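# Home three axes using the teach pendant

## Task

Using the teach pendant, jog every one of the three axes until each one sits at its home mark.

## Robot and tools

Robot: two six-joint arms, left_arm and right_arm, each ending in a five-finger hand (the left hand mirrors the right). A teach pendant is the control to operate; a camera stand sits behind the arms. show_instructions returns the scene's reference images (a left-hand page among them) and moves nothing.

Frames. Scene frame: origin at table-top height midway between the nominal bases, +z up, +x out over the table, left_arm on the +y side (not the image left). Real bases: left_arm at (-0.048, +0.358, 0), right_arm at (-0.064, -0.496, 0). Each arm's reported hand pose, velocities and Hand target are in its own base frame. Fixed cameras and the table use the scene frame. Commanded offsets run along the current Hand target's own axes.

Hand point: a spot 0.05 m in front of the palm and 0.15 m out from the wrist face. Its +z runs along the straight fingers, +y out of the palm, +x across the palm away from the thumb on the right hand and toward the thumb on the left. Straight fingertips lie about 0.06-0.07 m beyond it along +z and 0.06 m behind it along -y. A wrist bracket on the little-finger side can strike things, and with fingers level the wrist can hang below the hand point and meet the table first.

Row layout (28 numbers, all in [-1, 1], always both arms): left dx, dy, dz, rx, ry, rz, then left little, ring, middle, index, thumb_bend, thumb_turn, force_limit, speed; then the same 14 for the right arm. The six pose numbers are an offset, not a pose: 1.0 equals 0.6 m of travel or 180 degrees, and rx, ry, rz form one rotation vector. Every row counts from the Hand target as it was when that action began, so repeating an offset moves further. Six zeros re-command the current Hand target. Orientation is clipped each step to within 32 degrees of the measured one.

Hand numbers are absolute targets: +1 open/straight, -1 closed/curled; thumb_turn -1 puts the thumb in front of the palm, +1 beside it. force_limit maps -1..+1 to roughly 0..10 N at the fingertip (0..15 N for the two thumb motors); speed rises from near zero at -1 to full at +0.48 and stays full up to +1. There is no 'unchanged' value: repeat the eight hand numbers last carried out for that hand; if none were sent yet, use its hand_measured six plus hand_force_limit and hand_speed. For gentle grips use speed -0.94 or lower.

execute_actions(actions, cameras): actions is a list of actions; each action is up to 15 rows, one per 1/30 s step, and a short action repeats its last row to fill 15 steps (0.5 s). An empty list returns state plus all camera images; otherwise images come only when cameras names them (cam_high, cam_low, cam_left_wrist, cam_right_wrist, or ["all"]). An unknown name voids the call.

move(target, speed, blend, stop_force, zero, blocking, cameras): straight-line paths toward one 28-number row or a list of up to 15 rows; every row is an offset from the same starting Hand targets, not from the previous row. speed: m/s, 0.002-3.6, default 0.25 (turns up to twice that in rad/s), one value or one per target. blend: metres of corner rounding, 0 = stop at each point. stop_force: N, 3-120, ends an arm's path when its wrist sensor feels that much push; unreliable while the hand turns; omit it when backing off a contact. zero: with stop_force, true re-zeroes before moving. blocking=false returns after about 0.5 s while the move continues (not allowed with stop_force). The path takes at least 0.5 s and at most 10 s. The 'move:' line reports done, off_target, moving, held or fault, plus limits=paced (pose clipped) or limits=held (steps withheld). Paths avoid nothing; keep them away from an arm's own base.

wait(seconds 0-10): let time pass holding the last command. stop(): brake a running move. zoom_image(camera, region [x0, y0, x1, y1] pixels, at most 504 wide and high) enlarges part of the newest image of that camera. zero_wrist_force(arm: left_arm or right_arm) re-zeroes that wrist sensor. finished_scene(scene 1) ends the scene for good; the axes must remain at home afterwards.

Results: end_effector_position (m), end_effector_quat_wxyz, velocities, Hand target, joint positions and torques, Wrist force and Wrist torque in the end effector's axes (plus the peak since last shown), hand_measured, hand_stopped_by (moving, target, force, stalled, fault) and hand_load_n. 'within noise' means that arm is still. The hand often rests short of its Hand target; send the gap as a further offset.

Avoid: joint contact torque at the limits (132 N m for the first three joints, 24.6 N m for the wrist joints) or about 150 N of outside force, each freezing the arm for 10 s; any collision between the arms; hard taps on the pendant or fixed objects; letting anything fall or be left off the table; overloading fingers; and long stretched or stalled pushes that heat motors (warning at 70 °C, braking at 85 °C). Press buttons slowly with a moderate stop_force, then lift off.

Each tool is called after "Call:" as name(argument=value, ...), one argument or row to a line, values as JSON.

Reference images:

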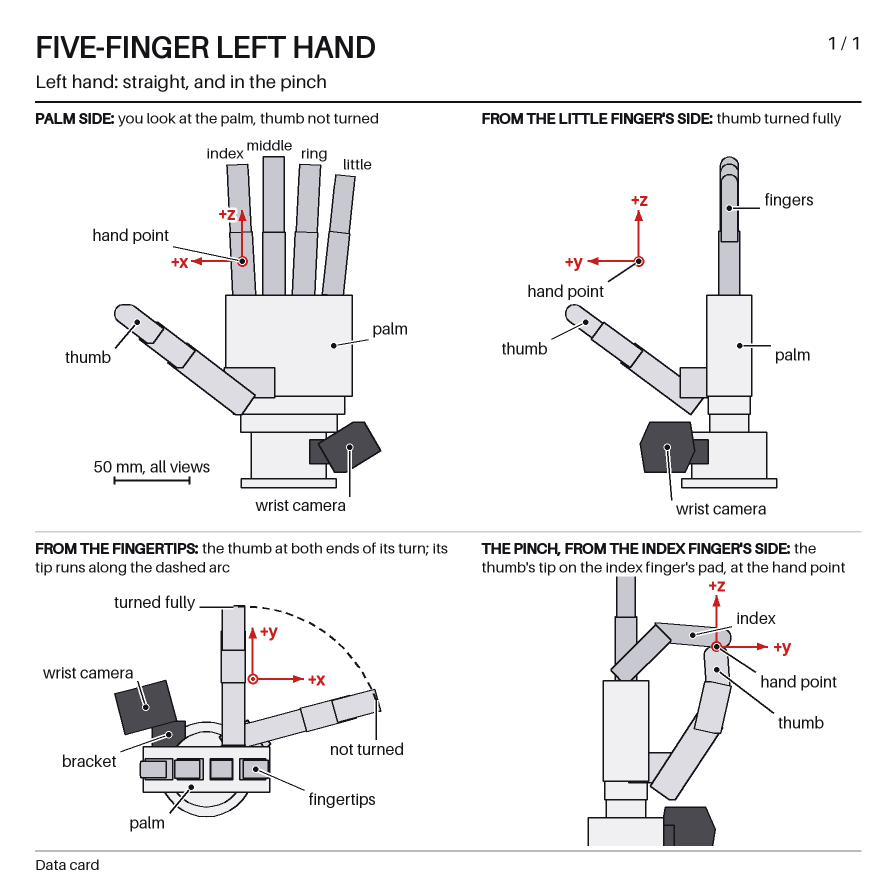

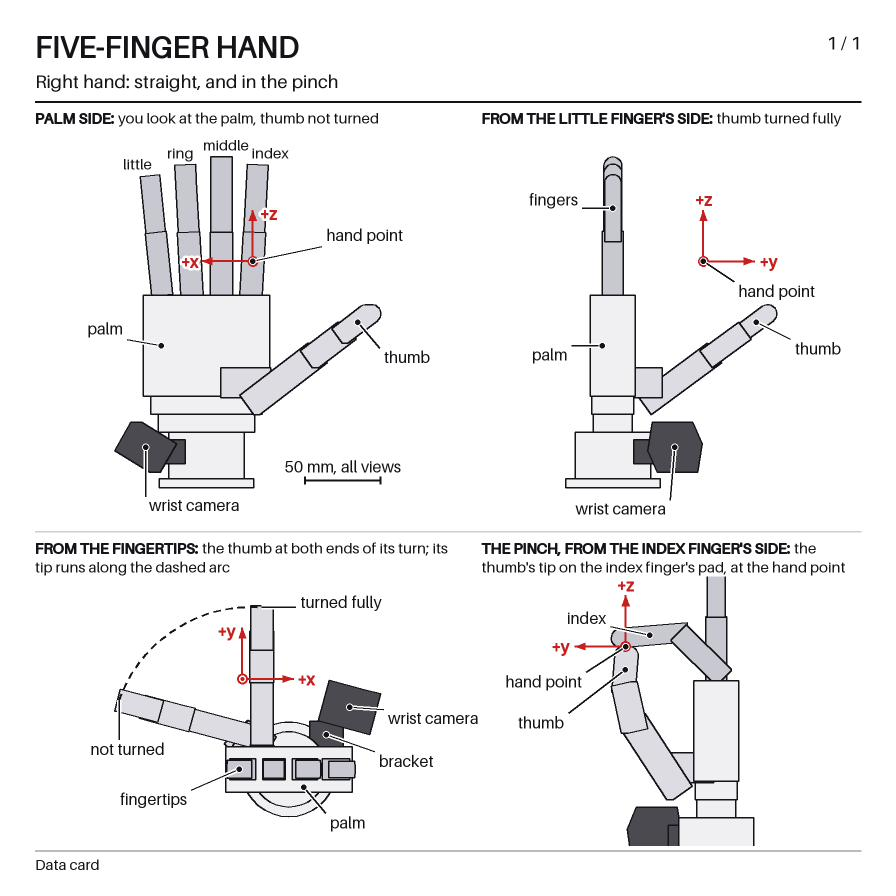

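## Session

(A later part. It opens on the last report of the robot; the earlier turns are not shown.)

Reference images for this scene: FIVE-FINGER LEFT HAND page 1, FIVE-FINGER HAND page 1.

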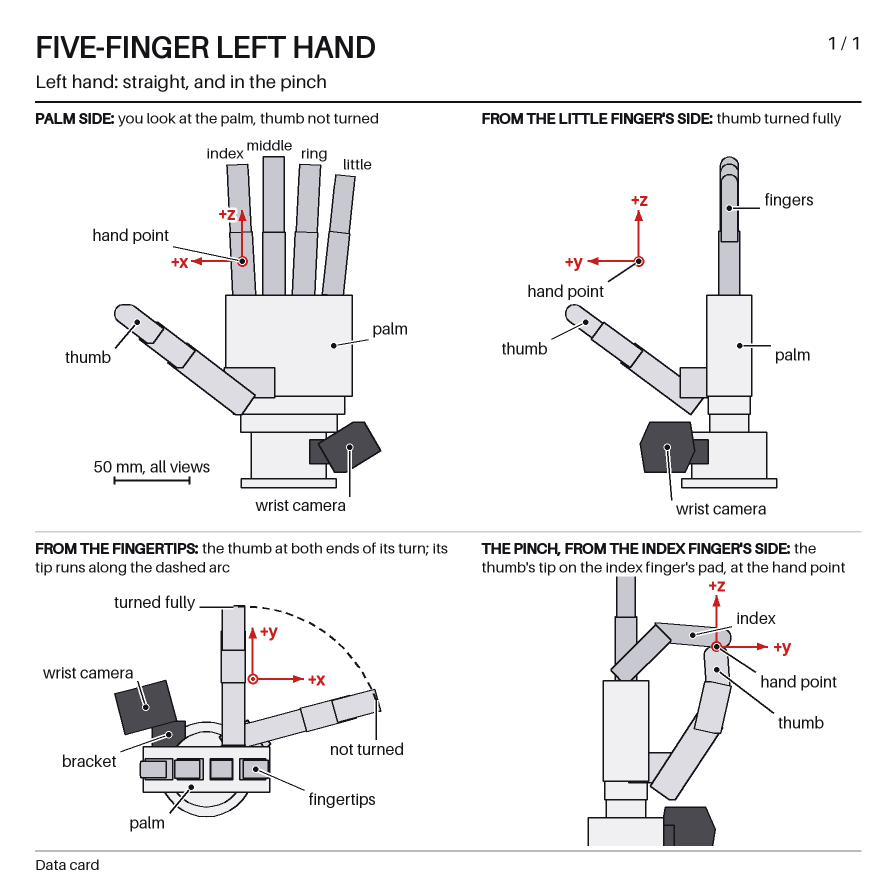

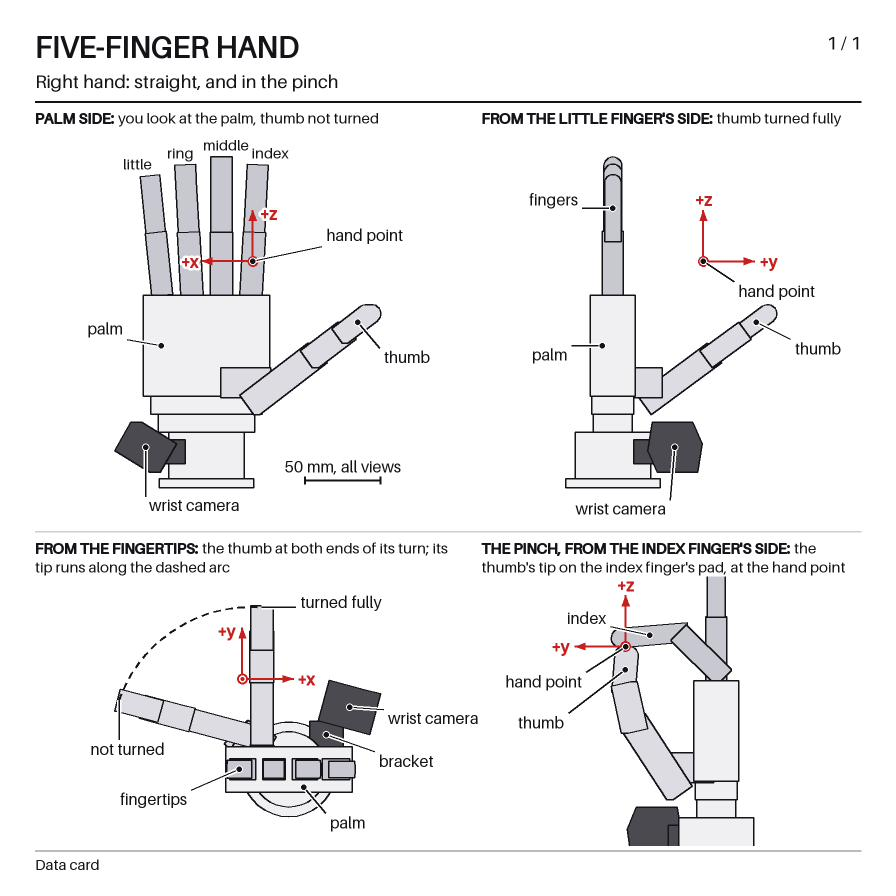

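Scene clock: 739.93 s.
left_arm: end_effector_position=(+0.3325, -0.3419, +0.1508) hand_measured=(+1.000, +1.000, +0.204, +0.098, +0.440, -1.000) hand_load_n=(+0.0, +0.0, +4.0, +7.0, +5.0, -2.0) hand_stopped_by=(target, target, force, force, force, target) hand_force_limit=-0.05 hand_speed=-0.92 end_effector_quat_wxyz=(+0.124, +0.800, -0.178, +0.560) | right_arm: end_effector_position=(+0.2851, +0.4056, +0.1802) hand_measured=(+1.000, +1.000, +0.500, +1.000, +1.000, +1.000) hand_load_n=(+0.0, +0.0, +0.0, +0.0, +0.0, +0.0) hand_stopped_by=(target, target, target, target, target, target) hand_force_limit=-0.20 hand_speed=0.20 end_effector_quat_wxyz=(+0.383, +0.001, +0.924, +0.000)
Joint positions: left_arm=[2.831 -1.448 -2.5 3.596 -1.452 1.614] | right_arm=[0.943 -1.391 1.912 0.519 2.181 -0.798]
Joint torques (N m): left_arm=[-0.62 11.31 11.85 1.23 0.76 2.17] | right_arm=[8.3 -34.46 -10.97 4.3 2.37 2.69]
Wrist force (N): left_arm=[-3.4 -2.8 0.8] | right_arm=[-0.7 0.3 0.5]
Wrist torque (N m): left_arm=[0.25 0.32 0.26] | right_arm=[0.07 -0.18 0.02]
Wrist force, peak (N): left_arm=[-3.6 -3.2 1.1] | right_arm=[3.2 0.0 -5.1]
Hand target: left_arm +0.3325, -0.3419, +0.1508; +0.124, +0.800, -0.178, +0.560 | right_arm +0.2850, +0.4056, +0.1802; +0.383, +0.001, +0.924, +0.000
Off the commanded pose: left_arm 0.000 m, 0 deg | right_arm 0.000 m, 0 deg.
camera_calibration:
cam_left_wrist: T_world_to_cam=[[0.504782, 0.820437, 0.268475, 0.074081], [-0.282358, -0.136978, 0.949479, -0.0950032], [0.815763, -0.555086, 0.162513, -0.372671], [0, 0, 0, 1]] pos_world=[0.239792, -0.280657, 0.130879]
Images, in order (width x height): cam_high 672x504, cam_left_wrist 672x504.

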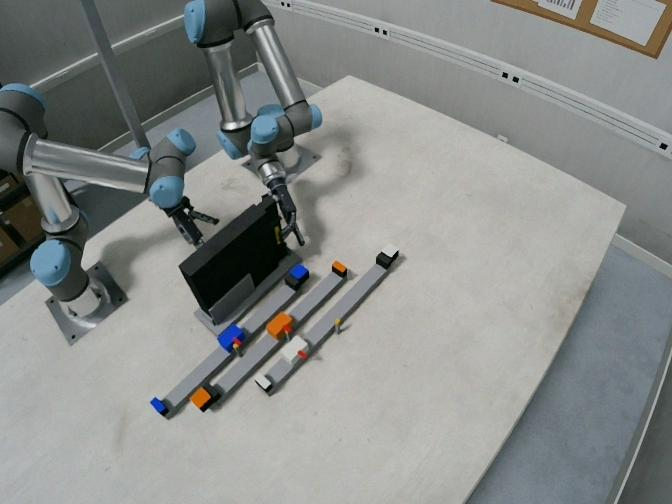

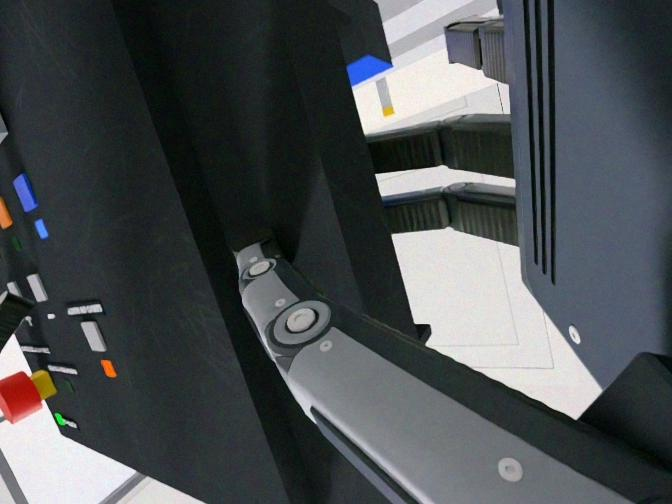

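Call:
execute_actions(
  actions=[
    [[0,0,0,0,0,0,1,1,-0.05,-0.18,0.0,-1,-0.05,-0.92,-0.0012,0,0.0012,0,0,0,1,1,0.5,1,1,1,-0.2,0.2],[0,0,0,0,0,0,1,1,-0.05,-0.18,0.0,-1,-0.05,-0.92,-0.0024,0,0.0024,0,0,0,1,1,0.5,1,1,1,-0.2,0.2],[0,0,0,0,0,0,1,1,-0.05,-0.18,0.0,-1,-0.05,-0.92,-0.0036,0,0.0036,0,0,0,1,1,0.5,1,1,1,-0.2,0.2],[0,0,0,0,0,0,1,1,-0.05,-0.18,0.0,-1,-0.05,-0.92,-0.0048,0,0.0048,0,0,0,1,1,0.5,1,1,1,-0.2,0.2],[0,0,0,0,0,0,1,1,-0.05,-0.18,0.0,-1,-0.05,-0.92,-0.006,0,0.006,0,0,0,1,1,0.5,1,1,1,-0.2,0.2],[0,0,0,0,0,0,1,1,-0.05,-0.18,0.0,-1,-0.05,-0.92,-0.007,0,0.007,0,0,0,1,1,0.5,1,1,1,-0.2,0.2]],
    [[0,0,0,0,0,0,1,1,-0.05,-0.18,0.0,-1,-0.05,-0.92,0,0,0,0,0,0,1,1,0.5,1,1,1,-0.2,0.2]],
    [[0,0,0,0,0,0,1,1,-0.05,-0.18,0.0,-1,-0.05,-0.92,0,0,0,0,0,0,1,1,0.5,1,1,1,-0.2,0.2]],
    [[0,0,0,0,0,0,1,1,-0.05,-0.18,0.0,-1,-0.05,-0.92,0.002,0,-0.002,0,0,0,1,1,0.5,1,1,1,-0.2,0.2],[0,0,0,0,0,0,1,1,-0.05,-0.18,0.0,-1,-0.05,-0.92,0.004,0,-0.004,0,0,0,1,1,0.5,1,1,1,-0.2,0.2],[0,0,0,0,0,0,1,1,-0.05,-0.18,0.0,-1,-0.05,-0.92,0.006,0,-0.006,0,0,0,1,1,0.5,1,1,1,-0.2,0.2],[0,0,0,0,0,0,1,1,-0.05,-0.18,0.0,-1,-0.05,-0.92,0.007,0,-0.007,0,0,0,1,1,0.5,1,1,1,-0.2,0.2]],
  ],
  cameras=["cam_high", "cam_low", "cam_left_wrist"],
)

Call:
zoom_image(
  camera="cam_high",
  region=[215, 310, 265, 360],
)

Call:
zoom_image(
  camera="cam_low",
  region=[175, 245, 215, 275],
)

Scene clock: 757.87 s.
left_arm: end_effector_position=(+0.3325, -0.3419, +0.1508) hand_measured=(+1.000, +1.000, +0.204, +0.098, +0.440, -1.000) hand_load_n=(-0.5, +0.0, +5.0, +7.0, +5.0, -2.0) hand_stopped_by=(target, target, force, force, force, target) hand_force_limit=-0.05 hand_speed=-0.92 end_effector_quat_wxyz=(+0.124, +0.800, -0.178, +0.560) | right_arm: end_effector_position=(+0.2851, +0.4056, +0.1802) hand_measured=(+1.000, +1.000, +0.500, +1.000, +1.000, +1.000) hand_load_n=(+0.0, +0.0, +0.0, +0.0, +0.0, +0.0) hand_stopped_by=(target, target, target, target, target, target) hand_force_limit=-0.20 hand_speed=0.20 end_effector_quat_wxyz=(+0.383, +0.001, +0.924, +0.000)
Joint positions: left_arm=[2.831 -1.448 -2.5 3.596 -1.452 1.614] | right_arm=[0.943 -1.391 1.912 0.519 2.181 -0.798]
Joint torques (N m): left_arm=[-0.9 12.99 11.46 1.17 0.78 2.1] | right_arm=[10.13 -34.4 -11.18 4.32 2.31 2.37]
Wrist force (N): left_arm=[-3.3 -2.8 1.1] | right_arm=[-0.7 -0.1 0.5]
Wrist torque (N m): left_arm=[0.23 0.31 0.26] | right_arm=[0.01 -0.20 0.02]
Wrist force, peak (N): left_arm=[-3.7 -3.1 1.2] | right_arm=[3.0 0.2 -5.5]
Hand target: left_arm +0.3325, -0.3419, +0.1508; +0.124, +0.800, -0.178, +0.560 | right_arm +0.2850, +0.4056, +0.1802; +0.383, +0.001, +0.924, +0.000
Off the commanded pose: left_arm 0.000 m, 0 deg | right_arm 0.000 m, 0 deg.
camera_calibration:
cam_left_wrist: T_world_to_cam=[[0.504782, 0.820437, 0.268475, 0.074081], [-0.282358, -0.136978, 0.949479, -0.0950032], [0.815763, -0.555086, 0.162513, -0.372671], [0, 0, 0, 1]] pos_world=[0.239792, -0.280657, 0.130879]
Images, in order (width x height): cam_high 672x504, cam_low 672x504, cam_left_wrist 672x504.

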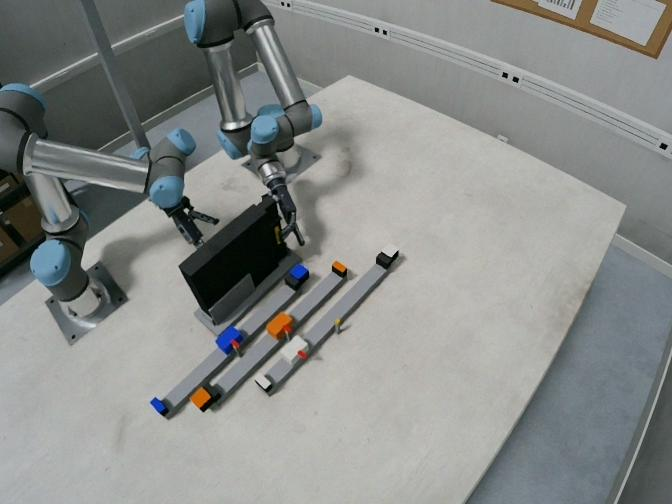

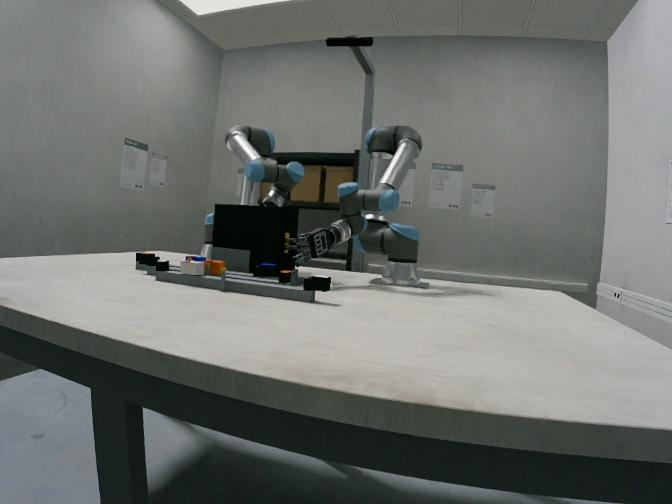

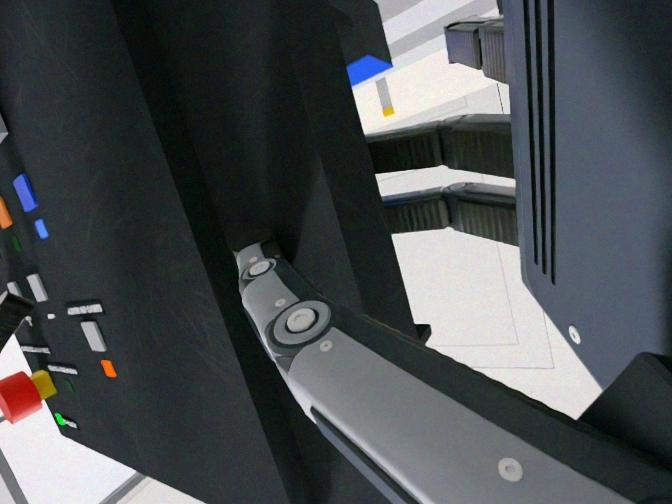

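Scaled by 10.080.

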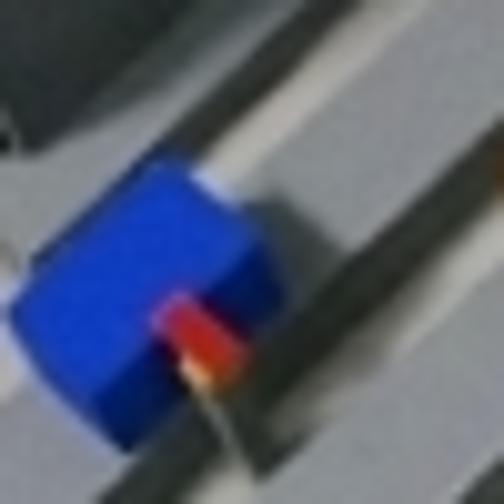

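Scaled by 12.600.

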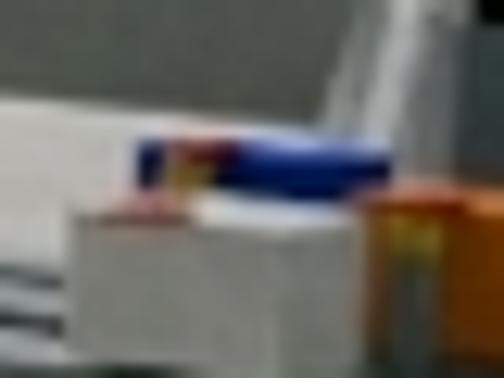

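Call:
move(
  target=[
    [0,0,0,0,0,0,1,1,-0.05,-0.18,0.0,-1,-0.05,-0.92,0.01179,0,-0.01179,0,0,0,1,1,0.5,1,1,1,-0.2,0.2],
    [0,0,0,0,0,0,1,1,-0.05,-0.18,0.0,-1,-0.05,-0.92,0.06093,-0.08267,0.03736,0,0,0,1,1,0.5,1,1,1,-0.2,0.2],
    [0,0,0,0,0,0,1,1,-0.05,-0.18,0.0,-1,-0.05,-0.92,0.04749,-0.08267,0.05079,0,0,0,1,1,0.5,1,1,1,-0.2,0.2],
  ],
  blend=[0.005, 0.005, 0],
  speed=0.08,
  cameras=["cam_right_wrist", "cam_left_wrist"],
)

Scene clock: 771.70 s.
left_arm: end_effector_position=(+0.3325, -0.3419, +0.1508) hand_measured=(+1.000, +1.000, +0.204, +0.098, +0.440, -1.000) hand_load_n=(+0.0, +0.0, +4.5, +7.0, +5.0, -1.5) hand_stopped_by=(target, target, force, force, force, target) hand_force_limit=-0.05 hand_speed=-0.92 end_effector_quat_wxyz=(+0.124, +0.800, -0.178, +0.560) | right_arm: end_effector_position=(+0.2863, +0.3561, +0.1386) hand_measured=(+1.000, +1.000, +0.500, +1.000, +1.000, +1.000) hand_load_n=(+0.0, +0.0, +0.0, +0.0, +0.0, +0.0) hand_stopped_by=(target, target, target, target, target, target) hand_force_limit=-0.20 hand_speed=0.20 end_effector_quat_wxyz=(+0.383, +0.001, +0.924, +0.000)
Joint positions: left_arm=[2.831 -1.448 -2.5 3.596 -1.452 1.614] | right_arm=[0.837 -1.458 2.103 0.335 2.124 -0.905]
Joint torques (N m): left_arm=[-0.51 14.15 12.53 1.13 0.92 1.85] | right_arm=[-11.65 -29.69 -10.85 -1.62 -0.62 -2.24]
Wrist force (N): left_arm=[-3.5 -3.1 0.9] | right_arm=[-0.5 0.5 0.3]
Wrist torque (N m): left_arm=[0.19 0.33 0.26] | right_arm=[0.09 -0.21 0.13]
Wrist force, peak (N): left_arm=[-3.8 -3.0 0.9] | right_arm=[-1.0 -0.2 0.8]
Hand target: left_arm +0.3325, -0.3419, +0.1508; +0.124, +0.800, -0.178, +0.560 | right_arm +0.2864, +0.3560, +0.1385; +0.383, +0.001, +0.924, +0.000
Off the commanded pose: left_arm 0.000 m, 0 deg | right_arm 0.000 m, 0 deg.
move: done
camera_calibration:
cam_left_wrist: T_world_to_cam=[[0.504782, 0.820437, 0.268475, 0.074081], [-0.282358, -0.136978, 0.949479, -0.0950032], [0.815763, -0.555086, 0.162513, -0.372671], [0, 0, 0, 1]] pos_world=[0.239792, -0.280657, 0.130879]
cam_right_wrist: T_world_to_cam=[[-0.174858, 0.967754, -0.181317, -0.268407], [0.220521, 0.21797, 0.950715, -0.277329], [0.959581, 0.126256, -0.251524, -0.165427], [0, 0, 0, 1]] pos_world=[0.172964, 0.341088, 0.173386]
Images, in order (width x height): cam_left_wrist 672x504, cam_right_wrist 672x504.

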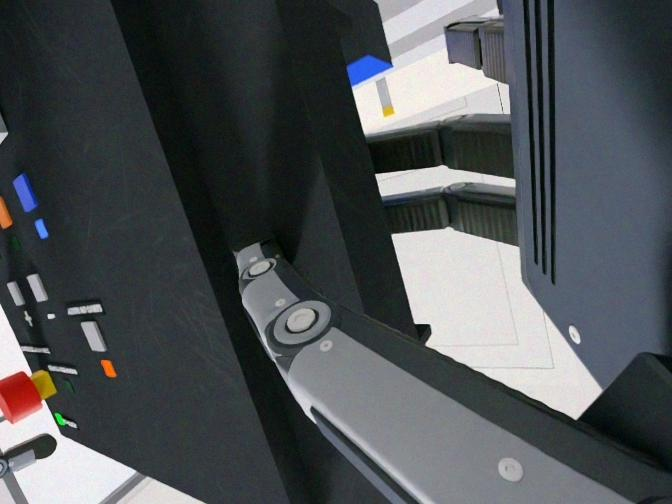

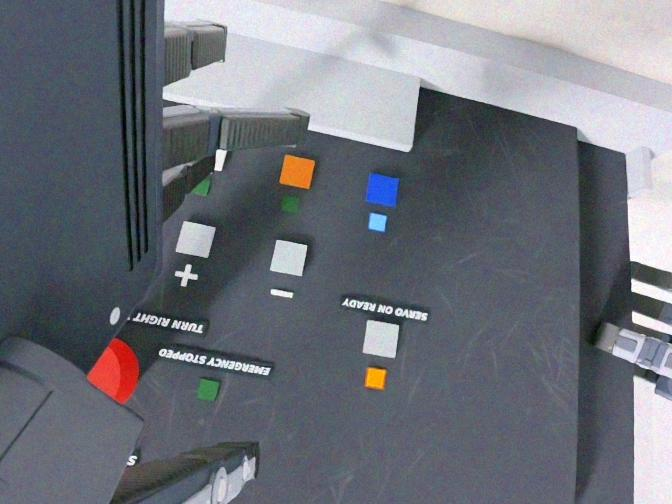

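Call:
move(
  target=[0,0,0,0,0,0,1,1,-0.05,-0.18,0.0,-1,-0.05,-0.92,-0.0106,0,0.0106,0,0,0,1,1,0.5,1,1,1,-0.2,0.2],
  speed=0.02,
  stop_force=6,
  cameras=["cam_left_wrist"],
)

Call:
zoom_image(
  camera="cam_left_wrist",
  region=[0, 170, 200, 450],
)

Scene clock: 776.10 s.
left_arm: end_effector_position=(+0.3325, -0.3419, +0.1508) hand_measured=(+1.000, +1.000, +0.204, +0.098, +0.440, -1.000) hand_load_n=(+0.0, +0.0, +4.5, +7.0, +5.0, -2.0) hand_stopped_by=(target, target, force, force, force, target) hand_force_limit=-0.05 hand_speed=-0.92 end_effector_quat_wxyz=(+0.124, +0.800, -0.178, +0.560) | right_arm: end_effector_position=(+0.2943, +0.3560, +0.1385) hand_measured=(+1.000, +1.000, +0.500, +1.000, +1.000, +1.000) hand_load_n=(+0.0, +0.0, +0.0, +0.0, +0.0, +0.0) hand_stopped_by=(target, target, target, target, target, target) hand_force_limit=-0.20 hand_speed=0.20 end_effector_quat_wxyz=(+0.383, +0.001, +0.924, +0.000)
Joint positions: left_arm=[2.831 -1.448 -2.5 3.596 -1.452 1.614] | right_arm=[0.816 -1.455 2.097 0.328 2.112 -0.926]
Joint torques (N m): left_arm=[-1.73 14.67 11.72 1.02 0.97 2.07] | right_arm=[7.7 -29.02 -11.59 3.08 2.88 2.41]
Wrist force (N): left_arm=[-3.4 -2.7 1.2] | right_arm=[3.2 0.3 -4.9]
Wrist torque (N m): left_arm=[0.23 0.33 0.25] | right_arm=[0.39 -0.12 0.33]
Wrist force, peak (N): left_arm=[-3.5 -3.2 1.0] | right_arm=[4.3 0.4 -6.8]
Hand target: left_arm +0.3325, -0.3419, +0.1508; +0.124, +0.800, -0.178, +0.560 | right_arm +0.2943, +0.3560, +0.1385; +0.383, +0.001, +0.924, +0.000 (not the last commanded pose)
Off the commanded pose: left_arm 0.000 m, 0 deg | right_arm 0.001 m, 0 deg.
move: contact (right_arm)
camera_calibration:
cam_left_wrist: T_world_to_cam=[[0.504782, 0.820437, 0.268475, 0.074081], [-0.282358, -0.136978, 0.949479, -0.0950032], [0.815763, -0.555086, 0.162513, -0.372671], [0, 0, 0, 1]] pos_world=[0.239792, -0.280657, 0.130879]
Images, in order (width x height): cam_left_wrist 672x504.

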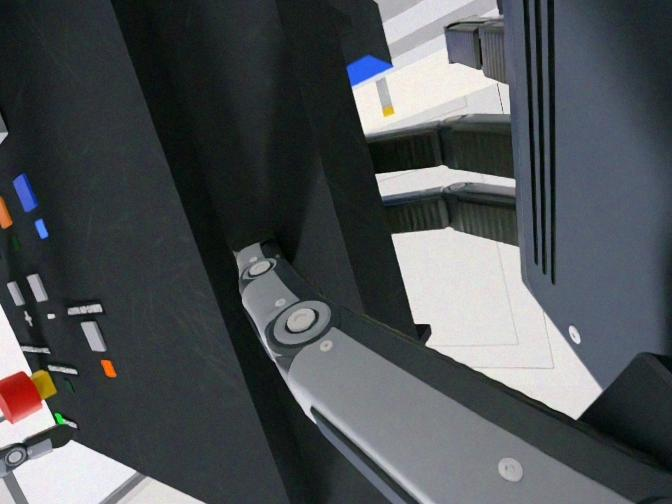

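Scaled by 1.800.

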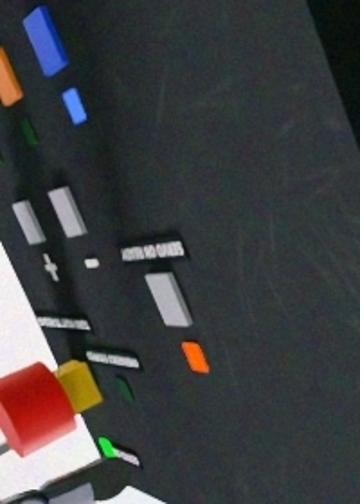

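Call:
wait(
  seconds=0,
  cameras=["cam_right_wrist", "cam_left_wrist"],
)

Call:
zoom_image(
  camera="cam_right_wrist",
  region=[160, 60, 420, 300],
)

Scene clock: 784.80 s.
left_arm: end_effector_position=(+0.3325, -0.3419, +0.1508) hand_measured=(+1.000, +1.000, +0.204, +0.098, +0.440, -1.000) hand_load_n=(+0.0, +0.0, +4.5, +7.0, +5.0, -2.0) hand_stopped_by=(target, target, force, force, force, target) hand_force_limit=-0.05 hand_speed=-0.92 end_effector_quat_wxyz=(+0.124, +0.800, -0.178, +0.560) | right_arm: end_effector_position=(+0.2943, +0.3560, +0.1385) hand_measured=(+1.000, +1.000, +0.500, +1.000, +1.000, +1.000) hand_load_n=(+0.0, +0.0, +0.0, +0.0, +0.0, +0.0) hand_stopped_by=(target, target, target, target, target, target) hand_force_limit=-0.20 hand_speed=0.20 end_effector_quat_wxyz=(+0.383, +0.001, +0.924, +0.000)
Joint positions: left_arm=[2.831 -1.448 -2.5 3.596 -1.452 1.614] | right_arm=[0.816 -1.455 2.097 0.328 2.112 -0.926]
Joint torques (N m): left_arm=[-1.36 14.31 11.29 0.97 0.98 1.88] | right_arm=[7.78 -29.74 -11.28 3.1 2.87 2.61]
Wrist force (N): left_arm=[-3.3 -2.8 1.1] | right_arm=[2.6 0.4 -5.1]
Wrist torque (N m): left_arm=[0.23 0.33 0.26] | right_arm=[0.41 -0.05 0.30]
Wrist force, peak (N): left_arm=[-3.7 -3.1 1.4] | right_arm=[3.2 0.2 -5.4]
Hand target: left_arm +0.3325, -0.3419, +0.1508; +0.124, +0.800, -0.178, +0.560 | right_arm +0.2943, +0.3560, +0.1385; +0.383, +0.001, +0.924, +0.000 (not the last commanded pose)
Off the commanded pose: left_arm 0.000 m, 0 deg | right_arm 0.001 m, 0 deg.
camera_calibration:
cam_left_wrist: T_world_to_cam=[[0.504782, 0.820437, 0.268475, 0.074081], [-0.282358, -0.136978, 0.949479, -0.0950032], [0.815763, -0.555086, 0.162513, -0.372671], [0, 0, 0, 1]] pos_world=[0.239792, -0.280657, 0.130879]
cam_right_wrist: T_world_to_cam=[[-0.174968, 0.96774, -0.181289, -0.266909], [0.220521, 0.21797, 0.950715, -0.278977], [0.959561, 0.126367, -0.251545, -0.173147], [0, 0, 0, 1]] pos_world=[0.180965, 0.340987, 0.173286]
Images, in order (width x height): cam_left_wrist 672x504, cam_right_wrist 672x504.

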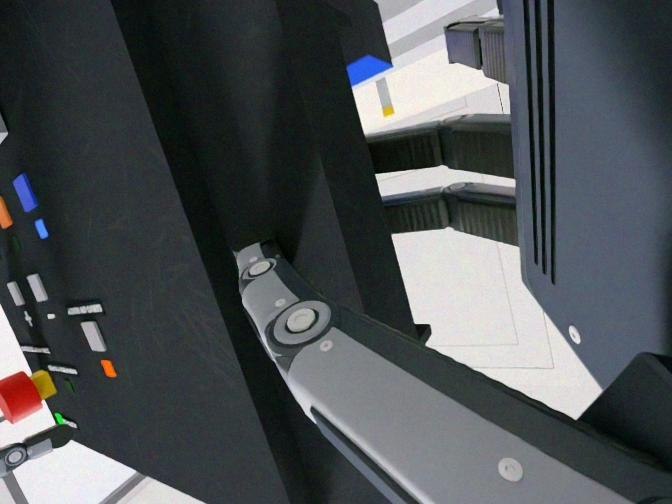

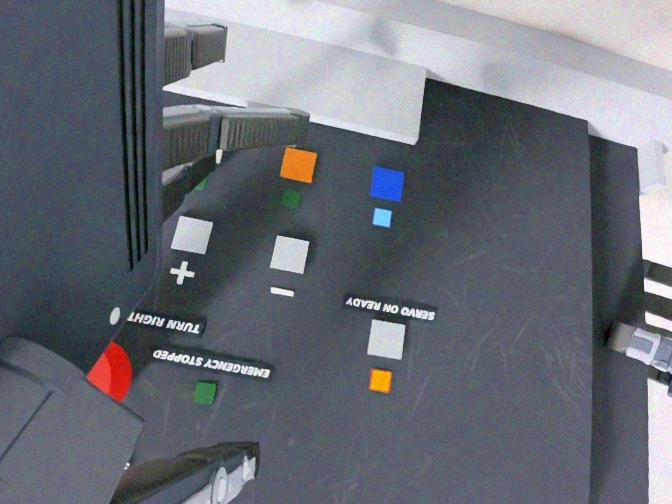

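Scaled by 1.938.

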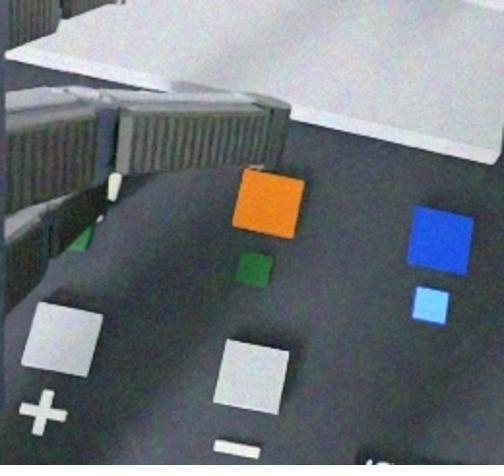

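Call:
move(
  target=[0,0,0,0,0,0,1,1,-0.05,-0.18,0.0,-1,-0.05,-0.92,-0.0047,0,0.0047,0,0,0,1,1,0.5,1,1,1,-0.2,0.2],
  speed=0.01,
  stop_force=8,
  cameras=["cam_left_wrist", "cam_right_wrist"],
)

Scene clock: 793.60 s.
left_arm: end_effector_position=(+0.3325, -0.3419, +0.1508) hand_measured=(+1.000, +1.000, +0.204, +0.098, +0.440, -1.000) hand_load_n=(+0.0, +0.0, +4.5, +7.0, +4.5, -2.0) hand_stopped_by=(target, target, force, force, force, target) hand_force_limit=-0.05 hand_speed=-0.92 end_effector_quat_wxyz=(+0.124, +0.800, -0.178, +0.560) | right_arm: end_effector_position=(+0.2950, +0.3559, +0.1385) hand_measured=(+1.000, +1.000, +0.500, +1.000, +1.000, +1.000) hand_load_n=(+0.0, +0.0, +0.0, -0.5, +0.0, +0.0) hand_stopped_by=(target, target, target, target, target, target) hand_force_limit=-0.20 hand_speed=0.20 end_effector_quat_wxyz=(+0.383, +0.000, +0.924, +0.000)
Joint positions: left_arm=[2.831 -1.448 -2.5 3.596 -1.452 1.614] | right_arm=[0.814 -1.455 2.097 0.327 2.111 -0.928]
Joint torques (N m): left_arm=[-1.16 16.51 11.65 0.99 1.03 2.02] | right_arm=[5.46 -27.72 -13.36 1.94 3.61 2.5]
Wrist force (N): left_arm=[-3.3 -2.9 0.9] | right_arm=[7.2 0.7 -12.3]
Wrist torque (N m): left_arm=[0.22 0.31 0.26] | right_arm=[0.82 0.11 0.56]
Wrist force, peak (N): left_arm=[-3.5 -3.3 1.0] | right_arm=[9.2 0.3 -15.2]
Hand target: left_arm +0.3325, -0.3419, +0.1508; +0.124, +0.800, -0.178, +0.560 | right_arm +0.2950, +0.3559, +0.1385; +0.383, +0.000, +0.924, +0.000 (not the last commanded pose)
Off the commanded pose: left_arm 0.000 m, 0 deg | right_arm 0.003 m, 0 deg.
move: contact (right_arm)
camera_calibration:
cam_left_wrist: T_world_to_cam=[[0.504782, 0.820437, 0.268475, 0.074081], [-0.282358, -0.136978, 0.949479, -0.0950032], [0.815763, -0.555086, 0.162513, -0.372671], [0, 0, 0, 1]] pos_world=[0.239792, -0.280657, 0.130879]
cam_right_wrist: T_world_to_cam=[[-0.175059, 0.967694, -0.181444, -0.26671], [0.220764, 0.218178, 0.950611, -0.279324], [0.959488, 0.126356, -0.251826, -0.173729], [0, 0, 0, 1]] pos_world=[0.181665, 0.340988, 0.173386]
Images, in order (width x height): cam_left_wrist 672x504, cam_right_wrist 672x504.

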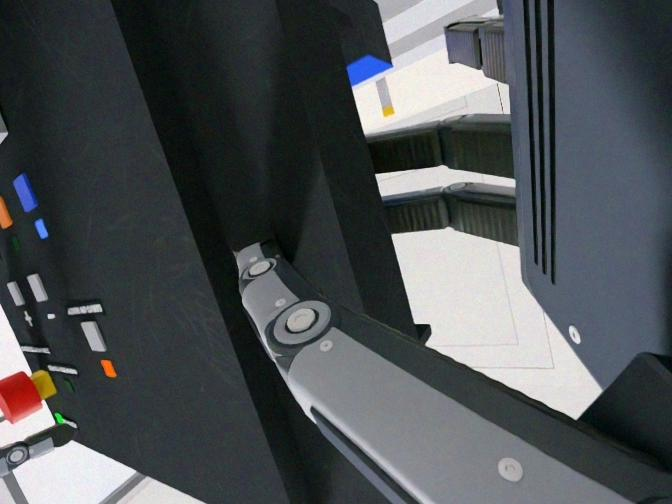

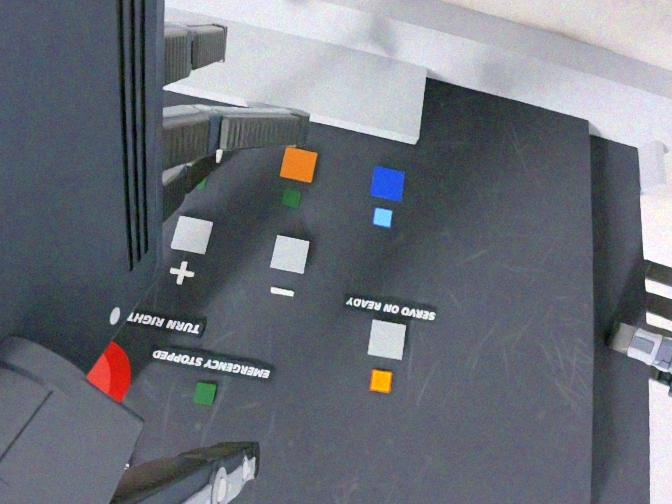

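Call:
move(
  target=[
    [0,0,0,0,0,0,1,1,-0.05,-0.18,0.0,-1,-0.05,-0.92,0.01179,0,-0.01179,0,0,0,1,1,0.5,1,1,1,-0.2,0.2],
    [0,0,0,0,0,0,1,1,-0.05,-0.18,0.0,-1,-0.05,-0.92,0.01886,0,-0.0047,0,0,0,1,1,0.5,1,1,1,-0.2,0.2],
  ],
  speed=0.06,
  blend=[0.003, 0],
)

Call:
move(
  target=[0,0,0,0,0,0,1,1,-0.05,-0.18,0.0,-1,-0.05,-0.92,-0.0142,0,0.0142,0,0,0,1,1,0.5,1,1,1,-0.2,0.2],
  speed=0.02,
  stop_force=6,
  cameras=["cam_left_wrist", "cam_right_wrist"],
)

Scene clock: 810.53 s.
left_arm: end_effector_position=(+0.3325, -0.3419, +0.1508) hand_measured=(+1.000, +1.000, +0.204, +0.098, +0.440, -1.000) hand_load_n=(+0.0, +0.0, +4.5, +7.0, +5.0, -2.0) hand_stopped_by=(target, target, force, force, force, target) hand_force_limit=-0.05 hand_speed=-0.92 end_effector_quat_wxyz=(+0.124, +0.800, -0.178, +0.560) | right_arm: end_effector_position=(+0.2851, +0.3560, +0.1327) hand_measured=(+1.000, +1.000, +0.500, +1.000, +1.000, +1.000) hand_load_n=(+0.0, +0.0, +0.0, -0.5, +0.0, +0.0) hand_stopped_by=(target, target, target, target, target, target) hand_force_limit=-0.20 hand_speed=0.20 end_effector_quat_wxyz=(+0.383, +0.000, +0.924, +0.000)
Joint positions: left_arm=[2.831 -1.448 -2.5 3.596 -1.452 1.614] | right_arm=[0.84 -1.449 2.112 0.319 2.126 -0.902]
Joint torques (N m): left_arm=[-1.82 15.83 11.37 0.86 1.17 1.85] | right_arm=[8.72 -8.73 -8.81 -1.56 2.24 2.34]
Wrist force (N): left_arm=[-3.5 -3.0 1.2] | right_arm=[-0.2 0.2 0.1]
Wrist torque (N m): left_arm=[0.18 0.36 0.25] | right_arm=[0.06 -0.24 0.03]
Wrist force, peak (N): left_arm=[-3.7 -3.0 1.3] | right_arm=[7.5 0.3 -12.7]
Hand target: left_arm +0.3325, -0.3419, +0.1508; +0.124, +0.800, -0.178, +0.560 | right_arm +0.2850, +0.3560, +0.1325; +0.383, +0.000, +0.924, +0.000
Off the commanded pose: left_arm 0.000 m, 0 deg | right_arm 0.000 m, 0 deg.
move: done

Scene clock: 812.20 s.
left_arm: end_effector_position=(+0.3325, -0.3419, +0.1508) hand_measured=(+1.000, +1.000, +0.204, +0.098, +0.440, -1.000) hand_load_n=(+0.0, +0.0, +4.5, +7.0, +5.0, -2.0) hand_stopped_by=(target, target, force, force, force, target) hand_force_limit=-0.05 hand_speed=-0.92 end_effector_quat_wxyz=(+0.124, +0.800, -0.178, +0.560) | right_arm: end_effector_position=(+0.2939, +0.3559, +0.1325) hand_measured=(+1.000, +1.000, +0.500, +1.000, +1.000, +1.000) hand_load_n=(+0.0, +0.0, +0.0, +0.0, +0.0, +0.0) hand_stopped_by=(target, target, target, target, target, target) hand_force_limit=-0.20 hand_speed=0.20 end_effector_quat_wxyz=(+0.383, +0.000, +0.924, +0.000)
Joint positions: left_arm=[2.831 -1.448 -2.5 3.596 -1.452 1.614] | right_arm=[0.817 -1.446 2.105 0.311 2.113 -0.925]
Joint torques (N m): left_arm=[-2.53 16.83 11.11 1.01 1.01 1.89] | right_arm=[8 -30.84 -10.54 3.13 2.8 2.54]
Wrist force (N): left_arm=[-3.4 -3.0 1.0] | right_arm=[2.7 0.0 -4.8]
Wrist torque (N m): left_arm=[0.20 0.33 0.26] | right_arm=[0.31 -0.06 0.22]
Wrist force, peak (N): left_arm=[-3.7 -3.3 1.1] | right_arm=[7.2 0.6 -12.9]
Hand target: left_arm +0.3325, -0.3419, +0.1508; +0.124, +0.800, -0.178, +0.560 | right_arm +0.2939, +0.3559, +0.1325; +0.383, +0.000, +0.924, +0.000 (not the last commanded pose)
Off the commanded pose: left_arm 0.000 m, 0 deg | right_arm 0.003 m, 0 deg.
move: contact (right_arm)
camera_calibration:
cam_left_wrist: T_world_to_cam=[[0.504782, 0.820437, 0.268475, 0.074081], [-0.282358, -0.136978, 0.949479, -0.0950032], [0.815763, -0.555086, 0.162513, -0.372671], [0, 0, 0, 1]] pos_world=[0.239792, -0.280657, 0.130879]
cam_right_wrist: T_world_to_cam=[[-0.174983, 0.96769, -0.181544, -0.267987], [0.220771, 0.218257, 0.950592, -0.273403], [0.959501, 0.126258, -0.251829, -0.174152], [0, 0, 0, 1]] pos_world=[0.180565, 0.340988, 0.167387]
Images, in order (width x height): cam_left_wrist 672x504, cam_right_wrist 672x504.

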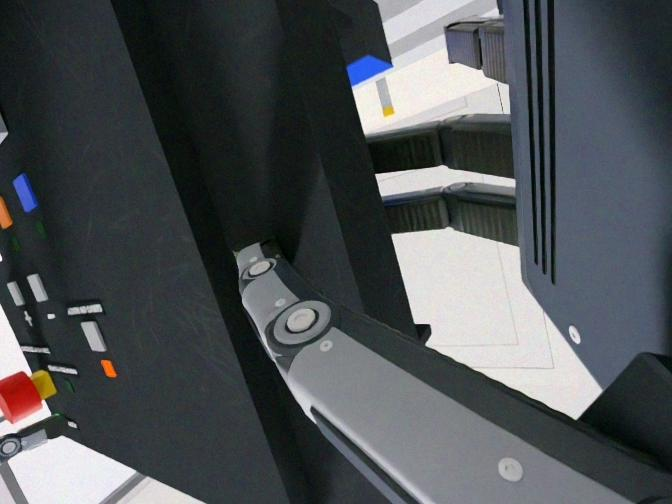

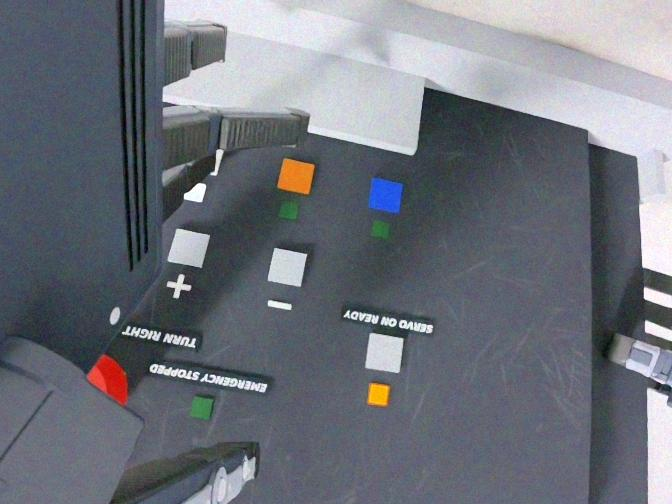

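Call:
move(
  target=[
    [0,0,0,0,0,0,1,1,-0.05,-0.18,0.0,-1,-0.05,-0.92,0.0165,0,-0.0165,0,0,0,1,1,0.5,1,1,1,-0.2,0.2],
    [0,0,0,0,0,0,1,1,-0.05,-0.18,0.0,-1,-0.05,-0.92,-0.03877,0.0085,-0.07177,0,0,0,1,1,0.5,1,1,1,-0.2,0.2],
    [0,0,0,0,0,0,1,1,-0.05,-0.18,0.0,-1,-0.05,-0.92,-0.04643,0.0085,-0.06411,0,0,0,1,1,0.5,1,1,1,-0.2,0.2],
  ],
  speed=0.08,
  blend=[0.004, 0.004, 0],
)

Call:
execute_actions(
  actions=[
    [[0,0,0,0,0,0,1,1,-0.05,-0.18,0.0,-1,-0.05,-0.92,-0.0013,0,0.0013,0,0,0,1,1,0.5,1,1,1,-0.2,0.2],[0,0,0,0,0,0,1,1,-0.05,-0.18,0.0,-1,-0.05,-0.92,-0.0026,0,0.0026,0,0,0,1,1,0.5,1,1,1,-0.2,0.2],[0,0,0,0,0,0,1,1,-0.05,-0.18,0.0,-1,-0.05,-0.92,-0.0039,0,0.0039,0,0,0,1,1,0.5,1,1,1,-0.2,0.2],[0,0,0,0,0,0,1,1,-0.05,-0.18,0.0,-1,-0.05,-0.92,-0.0052,0,0.0052,0,0,0,1,1,0.5,1,1,1,-0.2,0.2],[0,0,0,0,0,0,1,1,-0.05,-0.18,0.0,-1,-0.05,-0.92,-0.0065,0,0.0065,0,0,0,1,1,0.5,1,1,1,-0.2,0.2],[0,0,0,0,0,0,1,1,-0.05,-0.18,0.0,-1,-0.05,-0.92,-0.008,0,0.008,0,0,0,1,1,0.5,1,1,1,-0.2,0.2]],
    [[0,0,0,0,0,0,1,1,-0.05,-0.18,0.0,-1,-0.05,-0.92,0,0,0,0,0,0,1,1,0.5,1,1,1,-0.2,0.2]],
    [[0,0,0,0,0,0,1,1,-0.05,-0.18,0.0,-1,-0.05,-0.92,0,0,0,0,0,0,1,1,0.5,1,1,1,-0.2,0.2]],
    [[0,0,0,0,0,0,1,1,-0.05,-0.18,0.0,-1,-0.05,-0.92,0.002,0,-0.002,0,0,0,1,1,0.5,1,1,1,-0.2,0.2],[0,0,0,0,0,0,1,1,-0.05,-0.18,0.0,-1,-0.05,-0.92,0.004,0,-0.004,0,0,0,1,1,0.5,1,1,1,-0.2,0.2],[0,0,0,0,0,0,1,1,-0.05,-0.18,0.0,-1,-0.05,-0.92,0.006,0,-0.006,0,0,0,1,1,0.5,1,1,1,-0.2,0.2],[0,0,0,0,0,0,1,1,-0.05,-0.18,0.0,-1,-0.05,-0.92,0.008,0,-0.008,0,0,0,1,1,0.5,1,1,1,-0.2,0.2]],
  ],
  cameras=["cam_high", "cam_left_wrist"],
)

Call:
zoom_image(
  camera="cam_high",
  region=[215, 285, 365, 395],
)

Scene clock: 824.77 s.
left_arm: end_effector_position=(+0.3325, -0.3419, +0.1508) hand_measured=(+1.000, +1.000, +0.204, +0.098, +0.440, -1.000) hand_load_n=(+0.5, +0.0, +4.5, +7.0, +5.0, -2.0) hand_stopped_by=(target, target, force, force, force, target) hand_force_limit=-0.05 hand_speed=-0.92 end_effector_quat_wxyz=(+0.124, +0.800, -0.178, +0.560) | right_arm: end_effector_position=(+0.2862, +0.3610, +0.1792) hand_measured=(+1.000, +1.000, +0.500, +1.000, +1.000, +1.000) hand_load_n=(+0.0, +0.0, +0.0, +0.0, +0.0, +0.0) hand_stopped_by=(target, target, target, target, target, target) hand_force_limit=-0.20 hand_speed=0.20 end_effector_quat_wxyz=(+0.383, +0.000, +0.924, +0.000)
Joint positions: left_arm=[2.831 -1.448 -2.5 3.596 -1.452 1.614] | right_arm=[0.849 -1.505 2.032 0.46 2.131 -0.893]
Joint torques (N m): left_arm=[-1.33 17.16 10.51 0.89 1.05 1.93] | right_arm=[-10.31 -29.86 -24.28 4.21 -0.4 -2.28]
Wrist force (N): left_arm=[-3.4 -3.0 1.1] | right_arm=[-0.9 0.3 0.5]
Wrist torque (N m): left_arm=[0.19 0.32 0.26] | right_arm=[0.06 -0.13 0.09]
Wrist force, peak (N): left_arm=[-3.7 -3.2 1.3] | right_arm=[3.3 0.4 -4.9]
Hand target: left_arm +0.3325, -0.3419, +0.1508; +0.124, +0.800, -0.178, +0.560 | right_arm +0.2863, +0.3610, +0.1794; +0.383, +0.000, +0.924, +0.000
Off the commanded pose: left_arm 0.000 m, 0 deg | right_arm 0.000 m, 0 deg.
move: done; blend cut to 0.0032 m at target 2

Scene clock: 826.97 s.
left_arm: end_effector_position=(+0.3325, -0.3419, +0.1508) hand_measured=(+1.000, +1.000, +0.204, +0.098, +0.440, -1.000) hand_load_n=(+0.0, +0.0, +4.5, +7.0, +5.0, -1.5) hand_stopped_by=(target, target, force, force, force, target) hand_force_limit=-0.05 hand_speed=-0.92 end_effector_quat_wxyz=(+0.124, +0.800, -0.178, +0.560) | right_arm: end_effector_position=(+0.2864, +0.3610, +0.1794) hand_measured=(+1.000, +1.000, +0.500, +1.000, +1.000, +1.000) hand_load_n=(+0.0, +0.0, +0.0, +0.0, +0.0, +0.0) hand_stopped_by=(target, target, target, target, target, target) hand_force_limit=-0.20 hand_speed=0.20 end_effector_quat_wxyz=(+0.383, +0.000, +0.924, +0.000)
Joint positions: left_arm=[2.831 -1.448 -2.5 3.596 -1.452 1.614] | right_arm=[0.848 -1.505 2.032 0.46 2.131 -0.894]
Joint torques (N m): left_arm=[-1.53 17.33 11.7 0.62 1.23 1.9] | right_arm=[9.97 -29.42 -10.93 4.18 2.56 2.68]
Wrist force (N): left_arm=[-3.3 -3.3 1.0] | right_arm=[-0.6 -0.3 0.3]
Wrist torque (N m): left_arm=[0.16 0.30 0.28] | right_arm=[-0.02 -0.17 -0.01]
Wrist force, peak (N): left_arm=[-3.7 -3.1 1.2] | right_arm=[1.0 0.0 -2.0]
Hand target: left_arm +0.3325, -0.3419, +0.1508; +0.124, +0.800, -0.178, +0.560 | right_arm +0.2863, +0.3610, +0.1794; +0.383, +0.000, +0.924, +0.000
Off the commanded pose: left_arm 0.000 m, 0 deg | right_arm 0.000 m, 0 deg.
camera_calibration:
cam_left_wrist: T_world_to_cam=[[0.504782, 0.820437, 0.268475, 0.074081], [-0.282358, -0.136978, 0.949479, -0.0950032], [0.815763, -0.555086, 0.162513, -0.372671], [0, 0, 0, 1]] pos_world=[0.239792, -0.280657, 0.130879]
Images, in order (width x height): cam_high 672x504, cam_left_wrist 672x504.

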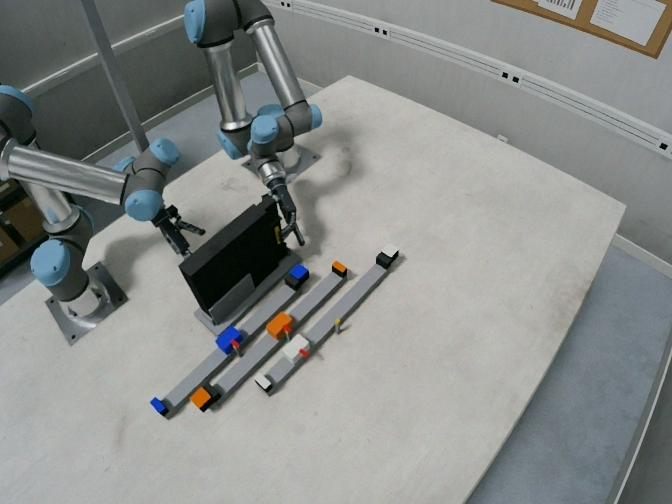

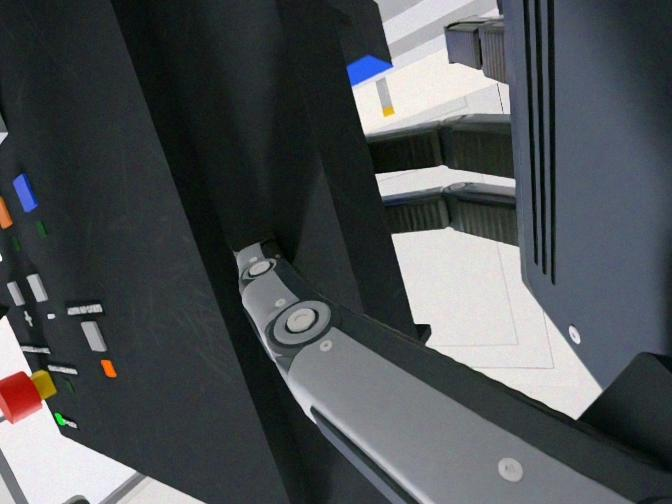

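Scaled by 3.360.

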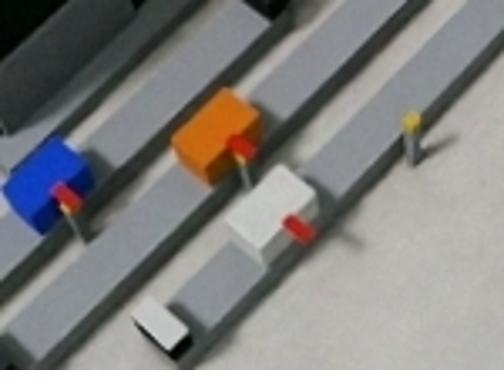

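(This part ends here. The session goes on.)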